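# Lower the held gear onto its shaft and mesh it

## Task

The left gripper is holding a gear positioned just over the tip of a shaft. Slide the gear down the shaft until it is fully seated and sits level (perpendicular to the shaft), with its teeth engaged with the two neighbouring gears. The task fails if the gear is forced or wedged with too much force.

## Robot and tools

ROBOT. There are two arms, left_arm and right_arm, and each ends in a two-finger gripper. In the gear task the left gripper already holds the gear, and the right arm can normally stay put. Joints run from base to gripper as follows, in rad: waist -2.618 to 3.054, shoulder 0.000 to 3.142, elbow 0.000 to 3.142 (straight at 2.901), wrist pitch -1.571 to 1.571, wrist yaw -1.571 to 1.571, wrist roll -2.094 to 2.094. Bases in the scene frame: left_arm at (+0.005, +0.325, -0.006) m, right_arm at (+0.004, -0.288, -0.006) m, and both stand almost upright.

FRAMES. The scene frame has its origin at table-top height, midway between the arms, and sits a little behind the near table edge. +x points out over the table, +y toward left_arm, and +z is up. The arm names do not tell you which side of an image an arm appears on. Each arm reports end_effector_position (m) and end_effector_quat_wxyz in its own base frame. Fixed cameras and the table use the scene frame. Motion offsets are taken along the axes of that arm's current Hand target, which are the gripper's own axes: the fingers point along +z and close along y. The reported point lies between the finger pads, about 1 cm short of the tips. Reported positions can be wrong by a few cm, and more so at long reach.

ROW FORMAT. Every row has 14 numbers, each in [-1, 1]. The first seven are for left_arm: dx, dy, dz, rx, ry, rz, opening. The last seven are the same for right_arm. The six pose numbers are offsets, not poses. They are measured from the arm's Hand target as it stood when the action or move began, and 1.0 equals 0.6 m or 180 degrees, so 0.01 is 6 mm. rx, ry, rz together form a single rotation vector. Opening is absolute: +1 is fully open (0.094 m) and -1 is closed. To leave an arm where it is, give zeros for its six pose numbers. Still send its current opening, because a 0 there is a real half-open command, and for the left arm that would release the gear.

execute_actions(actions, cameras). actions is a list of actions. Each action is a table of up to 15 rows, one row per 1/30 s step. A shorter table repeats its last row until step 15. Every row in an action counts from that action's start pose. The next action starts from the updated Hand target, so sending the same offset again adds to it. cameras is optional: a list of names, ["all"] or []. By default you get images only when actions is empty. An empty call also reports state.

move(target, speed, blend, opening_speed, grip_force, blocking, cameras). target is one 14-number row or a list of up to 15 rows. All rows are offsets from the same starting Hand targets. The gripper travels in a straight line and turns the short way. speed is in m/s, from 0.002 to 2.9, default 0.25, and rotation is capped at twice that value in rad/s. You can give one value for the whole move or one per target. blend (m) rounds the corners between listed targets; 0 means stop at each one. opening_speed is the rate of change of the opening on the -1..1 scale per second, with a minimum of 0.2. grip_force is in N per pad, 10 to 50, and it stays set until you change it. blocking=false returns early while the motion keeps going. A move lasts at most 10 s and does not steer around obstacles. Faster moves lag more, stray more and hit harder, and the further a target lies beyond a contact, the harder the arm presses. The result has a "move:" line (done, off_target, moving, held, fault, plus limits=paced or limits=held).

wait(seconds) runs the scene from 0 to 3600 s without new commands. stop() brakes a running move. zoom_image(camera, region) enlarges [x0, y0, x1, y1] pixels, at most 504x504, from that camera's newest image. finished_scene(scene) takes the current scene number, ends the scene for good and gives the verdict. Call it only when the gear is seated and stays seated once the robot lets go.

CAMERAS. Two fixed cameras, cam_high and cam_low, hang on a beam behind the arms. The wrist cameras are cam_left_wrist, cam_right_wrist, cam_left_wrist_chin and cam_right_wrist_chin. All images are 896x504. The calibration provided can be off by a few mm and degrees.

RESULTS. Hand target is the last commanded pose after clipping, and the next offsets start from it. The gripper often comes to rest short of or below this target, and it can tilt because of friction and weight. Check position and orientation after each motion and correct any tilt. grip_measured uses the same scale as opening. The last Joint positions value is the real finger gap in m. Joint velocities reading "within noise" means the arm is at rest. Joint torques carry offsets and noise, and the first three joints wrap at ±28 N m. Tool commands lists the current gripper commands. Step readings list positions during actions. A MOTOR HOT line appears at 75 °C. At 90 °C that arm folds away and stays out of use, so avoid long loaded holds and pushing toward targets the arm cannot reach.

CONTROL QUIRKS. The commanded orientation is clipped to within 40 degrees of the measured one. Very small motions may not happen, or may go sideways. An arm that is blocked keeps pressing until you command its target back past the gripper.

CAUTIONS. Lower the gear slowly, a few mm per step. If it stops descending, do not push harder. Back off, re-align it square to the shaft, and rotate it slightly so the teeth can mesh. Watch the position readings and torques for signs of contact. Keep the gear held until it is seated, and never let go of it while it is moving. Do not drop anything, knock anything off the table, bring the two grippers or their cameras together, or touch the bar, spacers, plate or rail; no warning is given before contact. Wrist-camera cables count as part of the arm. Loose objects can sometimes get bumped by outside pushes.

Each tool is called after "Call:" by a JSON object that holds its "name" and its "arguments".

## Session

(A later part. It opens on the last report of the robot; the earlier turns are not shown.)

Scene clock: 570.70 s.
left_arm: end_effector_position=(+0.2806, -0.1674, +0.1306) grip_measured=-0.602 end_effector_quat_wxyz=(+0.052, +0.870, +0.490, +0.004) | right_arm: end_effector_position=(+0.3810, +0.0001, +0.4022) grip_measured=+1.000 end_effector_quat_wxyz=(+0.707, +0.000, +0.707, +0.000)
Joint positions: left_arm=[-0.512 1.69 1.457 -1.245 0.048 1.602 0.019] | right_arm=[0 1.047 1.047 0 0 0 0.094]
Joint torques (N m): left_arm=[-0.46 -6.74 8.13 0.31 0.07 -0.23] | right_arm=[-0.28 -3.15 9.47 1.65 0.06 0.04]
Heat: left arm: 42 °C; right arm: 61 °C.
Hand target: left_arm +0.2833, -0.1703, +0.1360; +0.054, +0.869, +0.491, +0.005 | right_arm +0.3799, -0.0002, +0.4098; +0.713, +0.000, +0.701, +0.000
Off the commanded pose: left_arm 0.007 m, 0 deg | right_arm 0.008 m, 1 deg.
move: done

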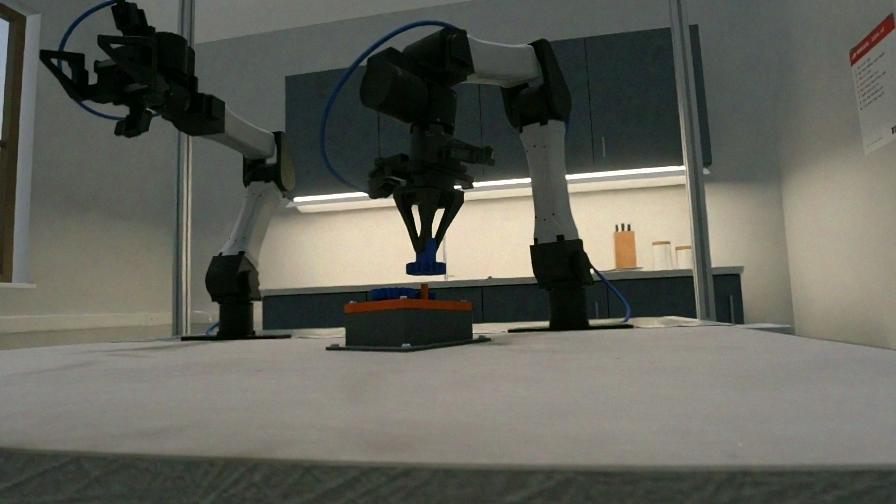

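Call:
{"name": "move", "arguments": {"target": [0.0015,-0.001,0.024,0.0025,0.0045,0,-1,0,0,0,0,0,0,1], "speed": 0.03, "cameras": ["cam_low"]}}

Call:
{"name": "zoom_image", "arguments": {"camera": "cam_low", "region": [365, 262, 453, 312]}}

Scene clock: 583.40 s.
left_arm: end_effector_position=(+0.2840, -0.1702, +0.1279) grip_measured=-0.602 end_effector_quat_wxyz=(+0.053, +0.870, +0.490, +0.008) | right_arm: end_effector_position=(+0.3810, +0.0001, +0.4022) grip_measured=+1.000 end_effector_quat_wxyz=(+0.707, +0.000, +0.707, +0.000)
Joint positions: left_arm=[-0.519 1.7 1.457 -1.228 0.041 1.595 0.019] | right_arm=[0 1.047 1.047 0 0 0 0.094]
Joint torques (N m): left_arm=[-0.46 -6.82 4.64 0.58 -0.03 -0.24] | right_arm=[-0.31 -3.17 9.48 1.65 0.07 0.04]
Heat: left arm: 42 °C; right arm: 62 °C.
Hand target: left_arm +0.2841, -0.1705, +0.1216; +0.047, +0.869, +0.492, +0.009 | right_arm +0.3799, -0.0002, +0.4098; +0.713, +0.000, +0.701, +0.000
Off the commanded pose: left_arm 0.006 m, 1 deg | right_arm 0.008 m, 1 deg.
move: done

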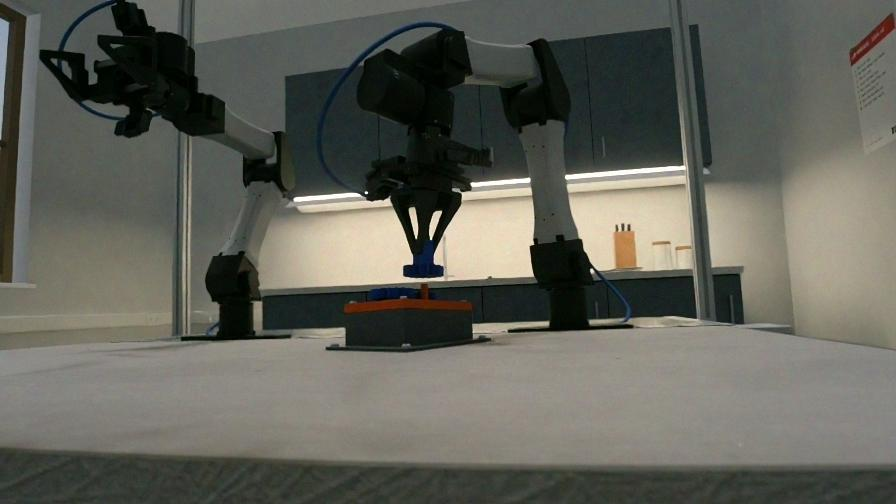

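Scaled by 5.727 from the camera's image (finer frame: 1280x720).

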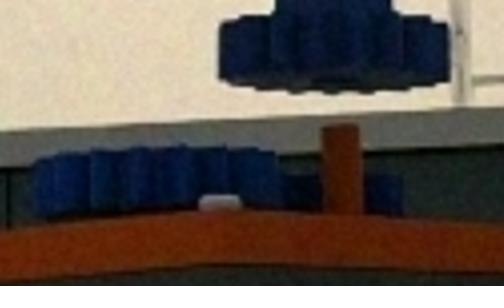

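Call:
{"name": "move", "arguments": {"target": [0.007,-0.001,0.0085,0.0049,0.0082,0,-1,0,0,0,0,0,0,1], "speed": 0.03, "cameras": ["cam_low"]}}

Call:
{"name": "zoom_image", "arguments": {"camera": "cam_low", "region": [365, 262, 453, 312]}}

Scene clock: 599.53 s.
left_arm: end_effector_position=(+0.2858, -0.1661, +0.1223) grip_measured=-0.602 end_effector_quat_wxyz=(+0.040, +0.870, +0.492, +0.015) | right_arm: end_effector_position=(+0.3810, +0.0001, +0.4022) grip_measured=+1.000 end_effector_quat_wxyz=(+0.707, +0.000, +0.707, +0.000)
Joint positions: left_arm=[-0.519 1.713 1.452 -1.225 0.015 1.593 0.019] | right_arm=[0 1.047 1.047 0 0 0 0.094]
Joint torques (N m): left_arm=[-0.55 -6.72 4.86 0.55 -0.02 -0.25] | right_arm=[-0.35 -3.12 9.46 1.65 0.06 0.03]
Heat: left arm: 41 °C; right arm: 62 °C.
Hand target: left_arm +0.2861, -0.1670, +0.1163; +0.034, +0.870, +0.492, +0.016 | right_arm +0.3799, -0.0002, +0.4098; +0.713, +0.000, +0.701, +0.000
Off the commanded pose: left_arm 0.006 m, 1 deg | right_arm 0.008 m, 1 deg.
move: done

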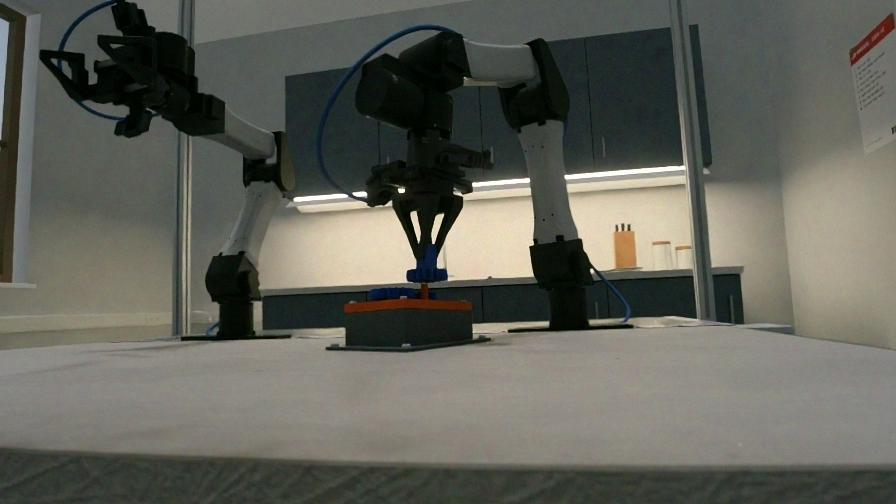

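Scaled by 5.727 from the camera's image (finer frame: 1280x720).

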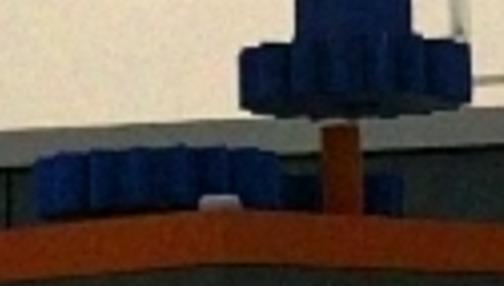

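Call:
{"name": "move", "arguments": {"target": [-0.006,0,0.001,0,0,0,-1,0,0,0,0,0,0,1], "speed": 0.03, "cameras": ["cam_low","cam_left_wrist"]}}

Call:
{"name": "zoom_image", "arguments": {"camera": "cam_low", "region": [365, 262, 453, 312]}}

Call:
{"name": "zoom_image", "arguments": {"camera": "cam_left_wrist", "region": [270, 170, 630, 460]}}

Scene clock: 609.27 s.
left_arm: end_effector_position=(+0.2840, -0.1701, +0.1223) grip_measured=-0.602 end_effector_quat_wxyz=(+0.041, +0.871, +0.490, +0.016) | right_arm: end_effector_position=(+0.3810, +0.0001, +0.4022) grip_measured=+1.000 end_effector_quat_wxyz=(+0.707, +0.000, +0.707, +0.000)
Joint positions: left_arm=[-0.533 1.713 1.452 -1.223 0.014 1.583 0.019] | right_arm=[0 1.047 1.047 0 0 0 0.094]
Joint torques (N m): left_arm=[-0.38 -6.72 4.64 0.56 -0.04 -0.23] | right_arm=[-0.32 -3.18 9.43 1.67 0.06 0.04]
Heat: left arm: 41 °C; right arm: 62 °C.
Hand target: left_arm +0.2843, -0.1702, +0.1158; +0.034, +0.870, +0.492, +0.016 | right_arm +0.3799, -0.0002, +0.4098; +0.713, +0.000, +0.701, +0.000
Off the commanded pose: left_arm 0.007 m, 1 deg | right_arm 0.008 m, 1 deg.
move: done
cam_left_wrist: T_world_to_cam=[[-0.78858, 0.59591, -0.15176, 0.34828], [0.5244, 0.78058, 0.34015, -0.00146], [0.32116, 0.18865, -0.92805, 0.17333]] pos_world=[0.21975, -0.2391, 0.21421]

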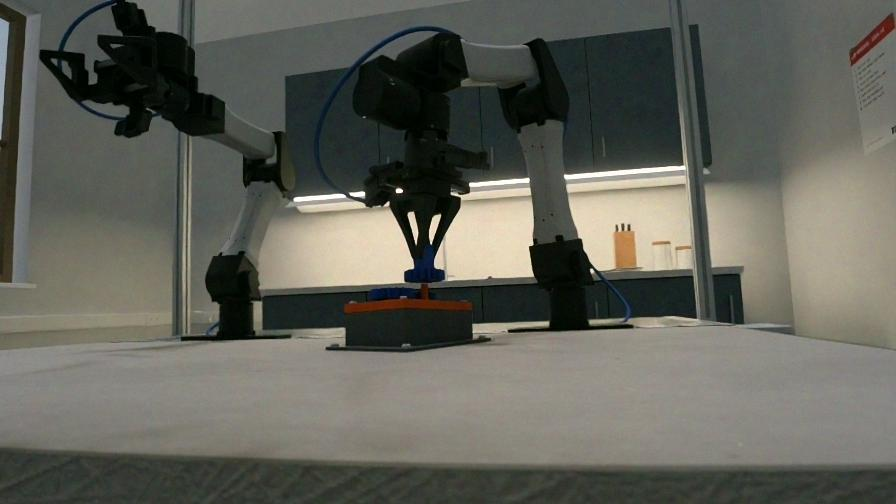

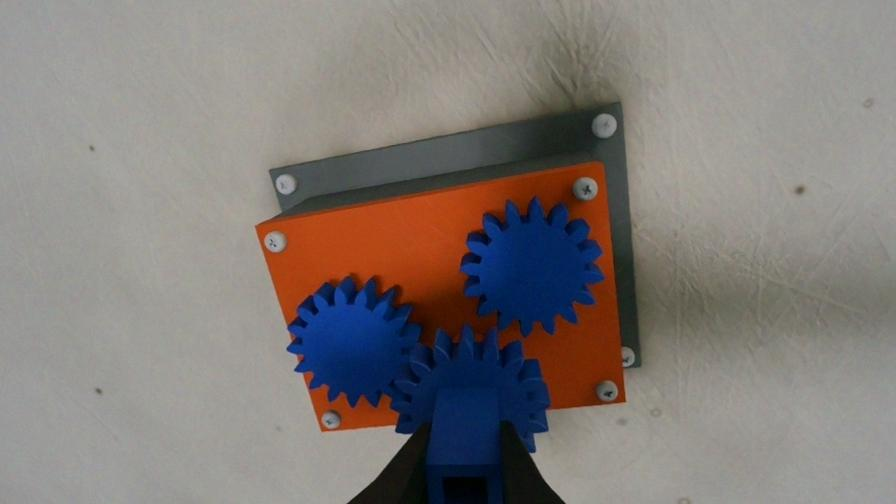

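Scaled by 5.727 from the camera's image (finer frame: 1280x720).

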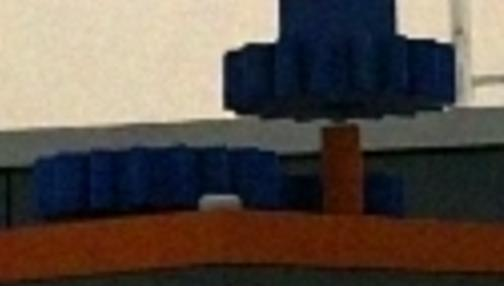

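Scaled by 1.400 from the camera's image (finer frame: 1280x720).

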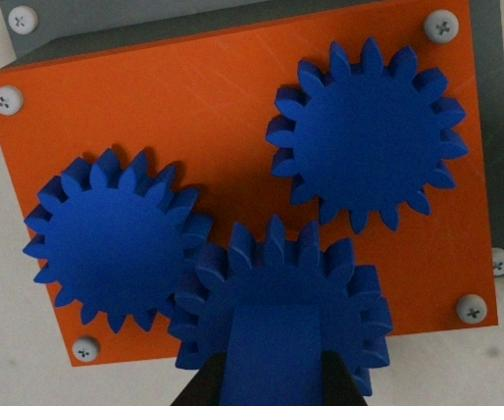

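Call:
{"name": "move", "arguments": {"target": [0.0006,-0.0002,0.01,0,0,0,-1,0,0,0,0,0,0,1], "speed": 0.02, "cameras": ["cam_low"]}}

Call:
{"name": "zoom_image", "arguments": {"camera": "cam_low", "region": [365, 262, 453, 312]}}

Scene clock: 619.17 s.
left_arm: end_effector_position=(+0.2841, -0.1700, +0.1160) grip_measured=-0.602 end_effector_quat_wxyz=(+0.040, +0.870, +0.490, +0.016) | right_arm: end_effector_position=(+0.3810, +0.0001, +0.4022) grip_measured=+1.000 end_effector_quat_wxyz=(+0.707, +0.000, +0.707, +0.000)
Joint positions: left_arm=[-0.533 1.716 1.429 -1.2 0.013 1.582 0.019] | right_arm=[0 1.047 1.047 0 0 0 0.094]
Joint torques (N m): left_arm=[-0.28 -6.76 4.89 0.56 -0.04 -0.23] | right_arm=[-0.32 -3.12 9.46 1.64 0.07 0.05]
Heat: left arm: 41 °C; right arm: 62 °C.
Hand target: left_arm +0.2847, -0.1700, +0.1098; +0.034, +0.870, +0.492, +0.017 | right_arm +0.3799, -0.0002, +0.4098; +0.713, +0.000, +0.701, +0.000
Off the commanded pose: left_arm 0.006 m, 1 deg | right_arm 0.008 m, 1 deg.
move: done

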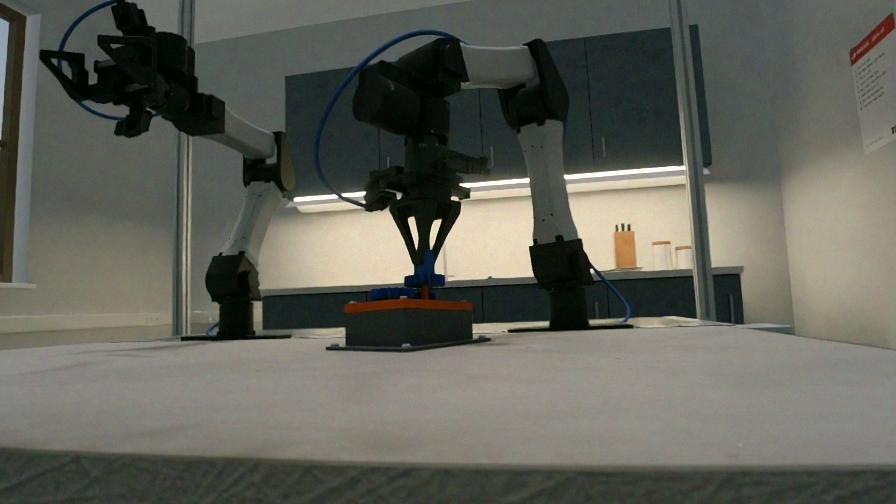

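Scaled by 5.727 from the camera's image (finer frame: 1280x720).

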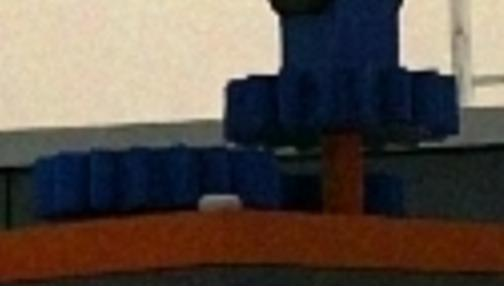

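Call:
{"name": "move", "arguments": {"target": [[0.0006,-0.0002,0.01,0,0,0,-1,0,0,0,0,0,0,1]], "speed": 0.02}}

Call:
{"name": "move", "arguments": {"target": [[0.0004,-0.0002,0.007,0,0,0,-1,0,0,0,0,0,0,1]], "speed": 0.02, "cameras": ["cam_low"]}}

Scene clock: 645.07 s.
left_arm: end_effector_position=(+0.2852, -0.1704, +0.1106) grip_measured=-0.602 end_effector_quat_wxyz=(+0.040, +0.870, +0.490, +0.017) | right_arm: end_effector_position=(+0.3810, +0.0001, +0.4022) grip_measured=+1.000 end_effector_quat_wxyz=(+0.707, +0.000, +0.707, +0.000)
Joint positions: left_arm=[-0.533 1.72 1.413 -1.178 0.012 1.582 0.019] | right_arm=[0 1.047 1.047 0 0 0 0.094]
Joint torques (N m): left_arm=[-0.25 -6.89 4.51 0.57 -0.02 -0.23] | right_arm=[-0.28 -3.19 9.5 1.66 0.05 0.05]
Heat: left arm: 40 °C; right arm: 62 °C.
Hand target: left_arm +0.2852, -0.1699, +0.1038; +0.034, +0.870, +0.492, +0.017 | right_arm +0.3799, -0.0002, +0.4098; +0.713, +0.000, +0.701, +0.000
Off the commanded pose: left_arm 0.007 m, 1 deg | right_arm 0.008 m, 1 deg.
move: done

Scene clock: 645.57 s.
left_arm: end_effector_position=(+0.2851, -0.1704, +0.1097) grip_measured=-0.602 end_effector_quat_wxyz=(+0.040, +0.870, +0.490, +0.017) | right_arm: end_effector_position=(+0.3810, +0.0001, +0.4022) grip_measured=+1.000 end_effector_quat_wxyz=(+0.707, +0.000, +0.707, +0.000)
Joint positions: left_arm=[-0.533 1.72 1.409 -1.174 0.012 1.582 0.019] | right_arm=[0 1.047 1.047 0 0 0 0.094]
Joint torques (N m): left_arm=[-0.17 -6.67 3.7 0.66 -0.01 -0.22] | right_arm=[-0.25 -3.15 9.44 1.66 0.05 0.06]
Heat: left arm: 40 °C; right arm: 62 °C.
Hand target: left_arm +0.2854, -0.1698, +0.0996; +0.034, +0.870, +0.492, +0.017 | right_arm +0.3799, -0.0002, +0.4098; +0.713, +0.000, +0.701, +0.000
Off the commanded pose: left_arm 0.010 m, 1 deg | right_arm 0.008 m, 1 deg.
move: done

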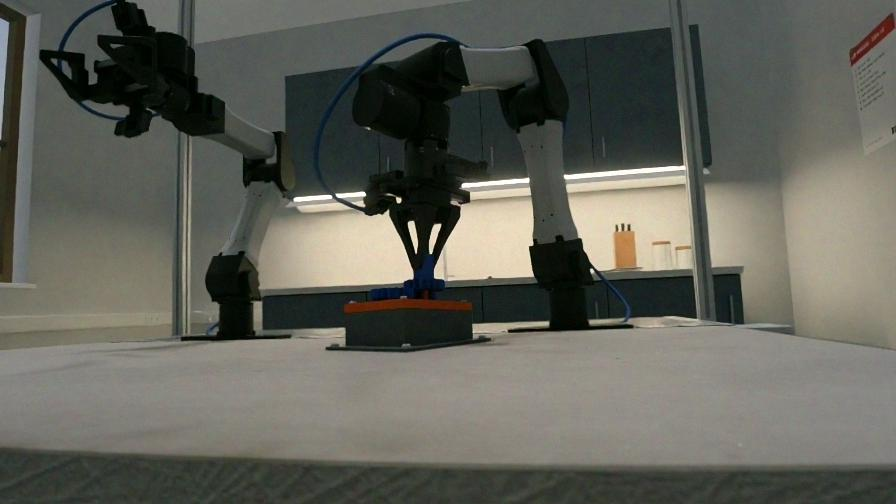

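Contact with neighbours likely. Wiggle.

Call:
{"name": "move", "arguments": {"target": [[0,0,0.002,0,0,0.016,-1,0,0,0,0,0,0,1],[0,0,0.002,0,0,-0.016,-1,0,0,0,0,0,0,1],[0,0,0.002,0,0,0,-1,0,0,0,0,0,0,1]], "speed": 0.06}}

Call:
{"name": "zoom_image", "arguments": {"camera": "cam_low", "region": [365, 262, 453, 312]}}

Scene clock: 653.97 s.
left_arm: end_effector_position=(+0.2854, -0.1706, +0.1094) grip_measured=-0.602 end_effector_quat_wxyz=(+0.041, +0.867, +0.496, +0.017) | right_arm: end_effector_position=(+0.3810, +0.0001, +0.4022) grip_measured=+1.000 end_effector_quat_wxyz=(+0.707, +0.000, +0.707, +0.000)
Joint positions: left_arm=[-0.533 1.72 1.408 -1.171 0.012 1.569 0.019] | right_arm=[0 1.047 1.047 0 0 0 0.094]
Joint torques (N m): left_arm=[-0.17 -6.58 3.52 0.7 -0.02 -0.06] | right_arm=[-0.28 -3.17 9.52 1.66 0.06 0.06]
Heat: left arm: 39 °C; right arm: 62 °C.
Hand target: left_arm +0.2856, -0.1699, +0.0984; +0.034, +0.870, +0.492, +0.017 | right_arm +0.3799, -0.0002, +0.4098; +0.713, +0.000, +0.701, +0.000
Off the commanded pose: left_arm 0.011 m, 1 deg | right_arm 0.008 m, 1 deg.
move: off_target (left_arm)

Scaled by 5.727 from the camera's image (finer frame: 1280x720).
This view is cut from an older image: the scene may have changed since it was taken.

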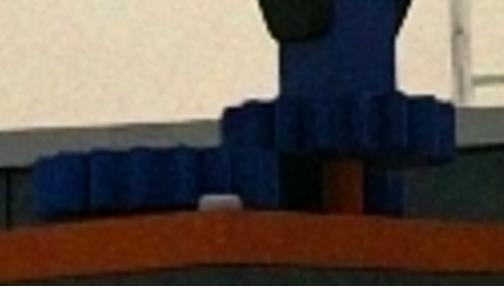

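Call:
{"name": "move", "arguments": {"target": [[0,0,0.002,0,0,0.05,-1,0,0,0,0,0,0,1],[0,0,0.002,0,0,-0.05,-1,0,0,0,0,0,0,1],[0,0,0.002,0,0,0,-1,0,0,0,0,0,0,1]], "speed": 0.1, "cameras": ["cam_low","cam_left_wrist"]}}

Call:
{"name": "zoom_image", "arguments": {"camera": "cam_low", "region": [365, 262, 453, 312]}}

Scene clock: 671.90 s.
left_arm: end_effector_position=(+0.2857, -0.1705, +0.1020) grip_measured=-0.602 end_effector_quat_wxyz=(+0.039, +0.867, +0.497, +0.016) | right_arm: end_effector_position=(+0.3810, +0.0001, +0.4022) grip_measured=+1.000 end_effector_quat_wxyz=(+0.707, +0.000, +0.707, +0.000)
Joint positions: left_arm=[-0.533 1.727 1.388 -1.148 0.01 1.566 0.019] | right_arm=[0 1.047 1.047 0 0 0 0.094]
Joint torques (N m): left_arm=[-0.18 -7.16 4.78 0.53 0 -0.07] | right_arm=[-0.27 -3.23 9.46 1.66 0.05 0.06]
Heat: left arm: 39 °C; right arm: 62 °C.
Hand target: left_arm +0.2856, -0.1700, +0.0971; +0.034, +0.870, +0.492, +0.016 | right_arm +0.3799, -0.0002, +0.4098; +0.713, +0.000, +0.701, +0.000
Off the commanded pose: left_arm 0.005 m, 1 deg | right_arm 0.008 m, 1 deg.
move: done
cam_left_wrist: T_world_to_cam=[[-0.79871, 0.58324, -0.14796, 0.3471], [0.5122, 0.78806, 0.34149, 0.00951], [0.31577, 0.19697, -0.92817, 0.15688]] pos_world=[0.22283, -0.24084, 0.19372]

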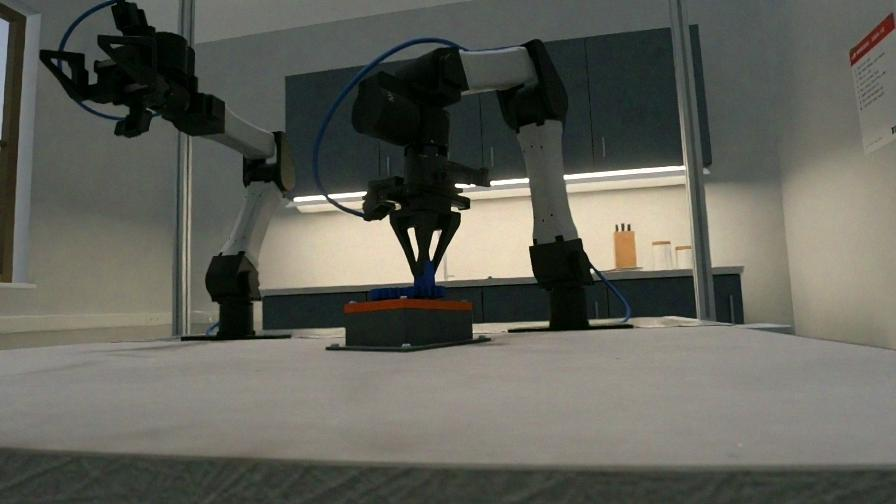

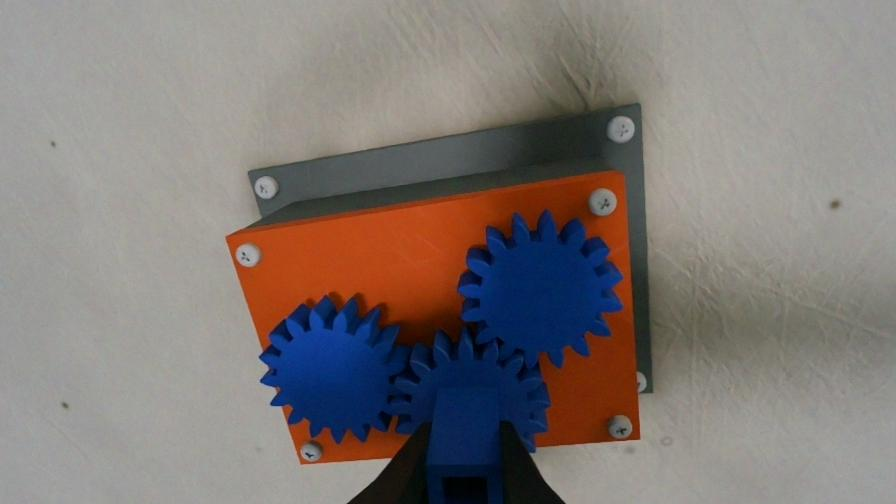

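Scaled by 5.727 from the camera's image (finer frame: 1280x720).

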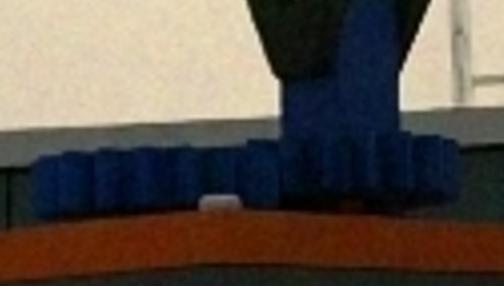

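Meshed. Continue down.

Call:
{"name": "move", "arguments": {"target": [[0.0004,-0.0002,0.009,0,0,0,-1,0,0,0,0,0,0,1]], "speed": 0.02}}

Call:
{"name": "move", "arguments": {"target": [[0.0004,-0.0002,0.006,0,0,0,-1,0,0,0,0,0,0,1]], "speed": 0.02, "cameras": ["cam_low"]}}

Call:
{"name": "zoom_image", "arguments": {"camera": "cam_low", "region": [365, 262, 453, 312]}}

Scene clock: 679.33 s.
left_arm: end_effector_position=(+0.2858, -0.1705, +0.0990) grip_measured=-0.602 end_effector_quat_wxyz=(+0.039, +0.867, +0.497, +0.017) | right_arm: end_effector_position=(+0.3810, +0.0001, +0.4022) grip_measured=+1.000 end_effector_quat_wxyz=(+0.707, +0.000, +0.707, +0.000)
Joint positions: left_arm=[-0.533 1.727 1.375 -1.134 0.01 1.568 0.019] | right_arm=[0 1.047 1.047 0 0 0 0.094]
Joint torques (N m): left_arm=[-0.12 -6.9 4.44 0.59 0 -0.07] | right_arm=[-0.34 -3.18 9.5 1.66 0.06 0.06]
Heat: left arm: 39 °C; right arm: 63 °C.
Hand target: left_arm +0.2860, -0.1700, +0.0918; +0.034, +0.870, +0.492, +0.016 | right_arm +0.3799, -0.0002, +0.4098; +0.713, +0.000, +0.701, +0.000
Off the commanded pose: left_arm 0.007 m, 1 deg | right_arm 0.008 m, 1 deg.
move: done

Scene clock: 679.83 s.
left_arm: end_effector_position=(+0.2858, -0.1705, +0.0986) grip_measured=-0.602 end_effector_quat_wxyz=(+0.039, +0.867, +0.496, +0.017) | right_arm: end_effector_position=(+0.3810, +0.0001, +0.4022) grip_measured=+1.000 end_effector_quat_wxyz=(+0.707, +0.000, +0.707, +0.000)
Joint positions: left_arm=[-0.533 1.727 1.374 -1.133 0.01 1.569 0.019] | right_arm=[0 1.047 1.047 0 0 0 0.094]
Joint torques (N m): left_arm=[-0.06 -6.68 3.6 0.7 0.01 -0.08] | right_arm=[-0.32 -3.22 9.42 1.66 0.07 0.04]
Heat: left arm: 39 °C; right arm: 63 °C.
Hand target: left_arm +0.2862, -0.1698, +0.0882; +0.034, +0.870, +0.492, +0.016 | right_arm +0.3799, -0.0002, +0.4098; +0.713, +0.000, +0.701, +0.000
Off the commanded pose: left_arm 0.010 m, 1 deg | right_arm 0.008 m, 1 deg.
move: done

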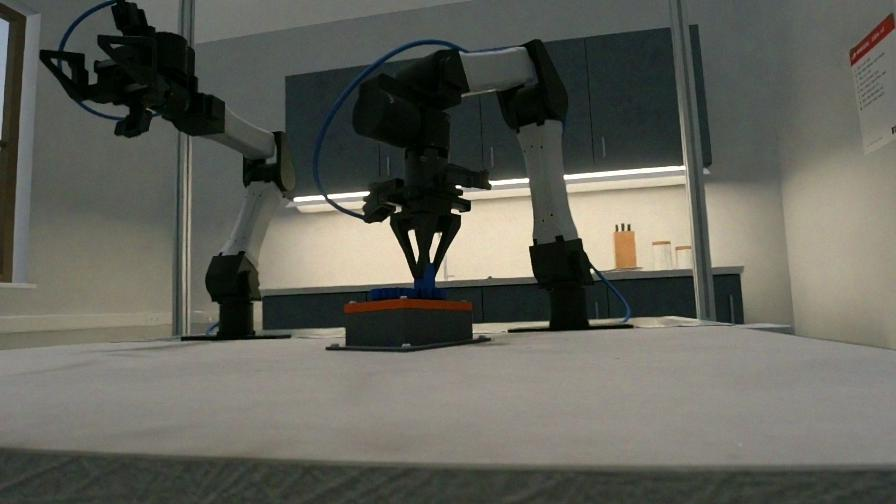

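Scaled by 5.727 from the camera's image (finer frame: 1280x720).

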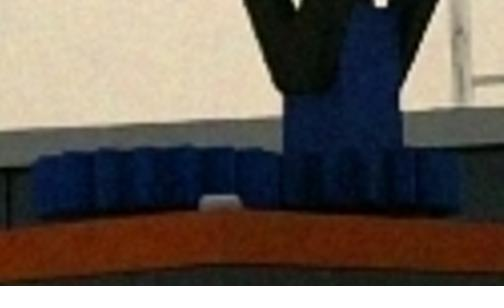

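Call:
{"name": "move", "arguments": {"target": [[0,0,0.003,0,0,0.012,-1,0,0,0,0,0,0,1],[0,0,0.003,0,0,-0.012,-1,0,0,0,0,0,0,1]], "speed": 0.06}}

Call:
{"name": "move", "arguments": {"target": [[0,0,-0.013,0,0,0.012,-1,0,0,0,0,0,0,1]], "speed": 0.03}}

Scene clock: 687.60 s.
left_arm: end_effector_position=(+0.2860, -0.1706, +0.0984) grip_measured=-0.602 end_effector_quat_wxyz=(+0.040, +0.862, +0.505, +0.016) | right_arm: end_effector_position=(+0.3810, +0.0001, +0.4022) grip_measured=+1.000 end_effector_quat_wxyz=(+0.707, +0.000, +0.707, +0.000)
Joint positions: left_arm=[-0.533 1.727 1.373 -1.13 0.01 1.549 0.019] | right_arm=[0 1.047 1.047 0 0 0 0.094]
Joint torques (N m): left_arm=[-0.08 -6.58 3.22 0.74 0.02 -0.24] | right_arm=[-0.28 -3.15 9.51 1.67 0.06 0.05]
Heat: left arm: 39 °C; right arm: 63 °C.
Hand target: left_arm +0.2863, -0.1699, +0.0864; +0.035, +0.860, +0.509, +0.016 | right_arm +0.3799, -0.0002, +0.4098; +0.713, +0.000, +0.701, +0.000
Off the commanded pose: left_arm 0.012 m, 1 deg | right_arm 0.008 m, 1 deg.
move: off_target (left_arm)

Scene clock: 688.73 s.
left_arm: end_effector_position=(+0.2860, -0.1706, +0.0984) grip_measured=-0.602 end_effector_quat_wxyz=(+0.040, +0.867, +0.497, +0.017) | right_arm: end_effector_position=(+0.3810, +0.0001, +0.4022) grip_measured=+1.000 end_effector_quat_wxyz=(+0.707, +0.000, +0.707, +0.000)
Joint positions: left_arm=[-0.533 1.727 1.373 -1.13 0.01 1.568 0.019] | right_arm=[0 1.047 1.047 0 0 0 0.094]
Joint torques (N m): left_arm=[-0.05 -7.06 5.16 0.48 0.01 -0.04] | right_arm=[-0.35 -3.15 9.4 1.66 0.07 0.05]
Heat: left arm: 39 °C; right arm: 63 °C.
Hand target: left_arm +0.2859, -0.1696, +0.0942; +0.034, +0.870, +0.492, +0.016 | right_arm +0.3799, -0.0002, +0.4098; +0.713, +0.000, +0.701, +0.000
Off the commanded pose: left_arm 0.004 m, 1 deg | right_arm 0.008 m, 1 deg.
move: done

Call:
{"name": "move", "arguments": {"target": [[0,0,0,0,0,0,-0.2,0,0,0,0,0,0,1]], "opening_speed": 0.4}}

Call:
{"name": "move", "arguments": {"target": [[0,0,-0.12,0,0,0,-0.2,0,0,0,0,0,0,1]], "speed": 0.08, "cameras": ["cam_low","cam_left_wrist"]}}

Call:
{"name": "zoom_image", "arguments": {"camera": "cam_low", "region": [365, 262, 453, 312]}}

Scene clock: 697.73 s.
left_arm: end_effector_position=(+0.2860, -0.1706, +0.0976) grip_measured=-0.204 end_effector_quat_wxyz=(+0.039, +0.867, +0.496, +0.016) | right_arm: end_effector_position=(+0.3810, +0.0001, +0.4022) grip_measured=+1.000 end_effector_quat_wxyz=(+0.707, +0.000, +0.707, +0.000)
Joint positions: left_arm=[-0.533 1.73 1.373 -1.13 0.01 1.569 0.037] | right_arm=[0 1.047 1.047 0 0 0 0.094]
Joint torques (N m): left_arm=[-0.05 -7.3 5.14 0.43 0.01 -0.08] | right_arm=[-0.35 -3.15 9.51 1.65 0.05 0.06]
Heat: left arm: 39 °C; right arm: 63 °C.
Hand target: left_arm +0.2858, -0.1696, +0.0943; +0.034, +0.870, +0.492, +0.016 | right_arm +0.3799, -0.0002, +0.4098; +0.713, +0.000, +0.701, +0.000
Off the commanded pose: left_arm 0.004 m, 1 deg | right_arm 0.008 m, 1 deg.
move: done

Scene clock: 699.50 s.
left_arm: end_effector_position=(+0.2792, -0.1666, +0.1544) grip_measured=-0.203 end_effector_quat_wxyz=(+0.025, +0.868, +0.496, +0.008) | right_arm: end_effector_position=(+0.3810, +0.0001, +0.4022) grip_measured=+1.000 end_effector_quat_wxyz=(+0.707, +0.000, +0.707, +0.000)
Joint positions: left_arm=[-0.533 1.73 1.601 -1.391 0.01 1.57 0.037] | right_arm=[0 1.047 1.047 0 0 0 0.094]
Joint torques (N m): left_arm=[0.02 -8.83 7.91 0.24 -0.01 -0.07] | right_arm=[-0.24 -3.17 9.43 1.65 0.07 0.04]
Heat: left arm: 40 °C; right arm: 63 °C.
Hand target: left_arm +0.2813, -0.1664, +0.1661; +0.034, +0.870, +0.492, +0.016 | right_arm +0.3799, -0.0002, +0.4098; +0.713, +0.000, +0.701, +0.000
Off the commanded pose: left_arm 0.012 m, 2 deg | right_arm 0.008 m, 1 deg.
move: off_target (left_arm)
cam_left_wrist: T_world_to_cam=[[-0.80031, 0.5881, -0.11681, 0.34393], [0.52397, 0.78068, 0.34058, -0.0126], [0.29149, 0.21137, -0.93293, 0.21677]] pos_world=[0.21866, -0.23825, 0.24669]

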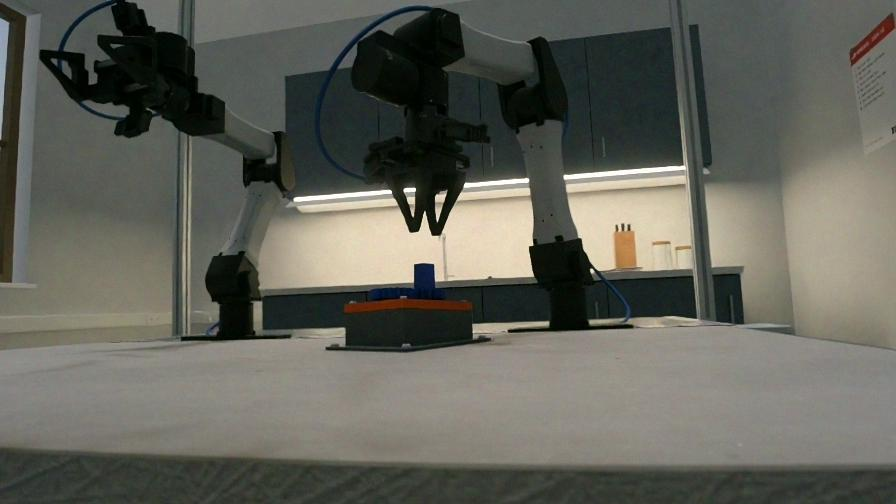

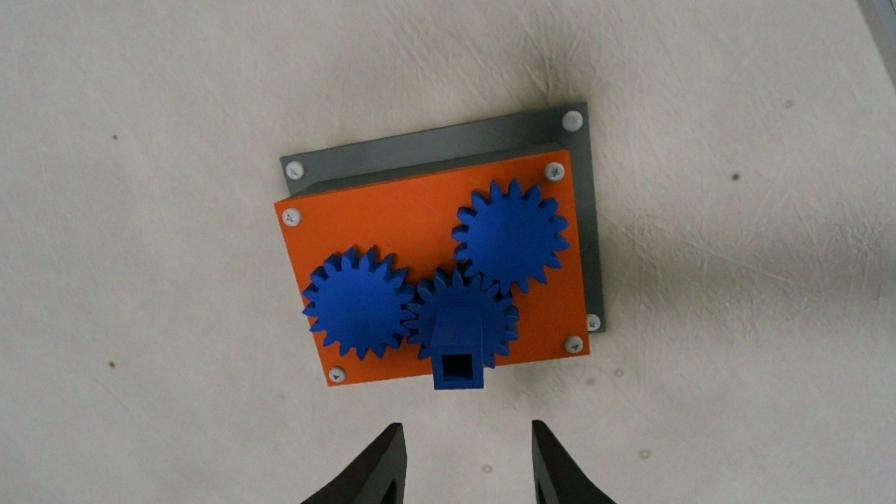

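Scaled by 5.727 from the camera's image (finer frame: 1280x720).

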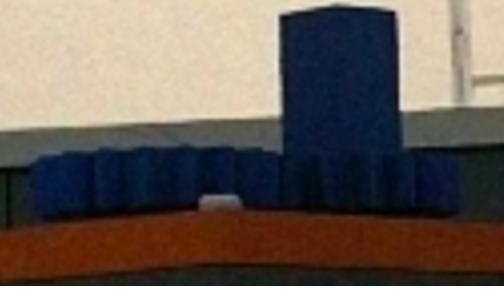

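Call:
{"name": "finished_scene", "arguments": {"scene": 2}}

The scene is finished: the task was done.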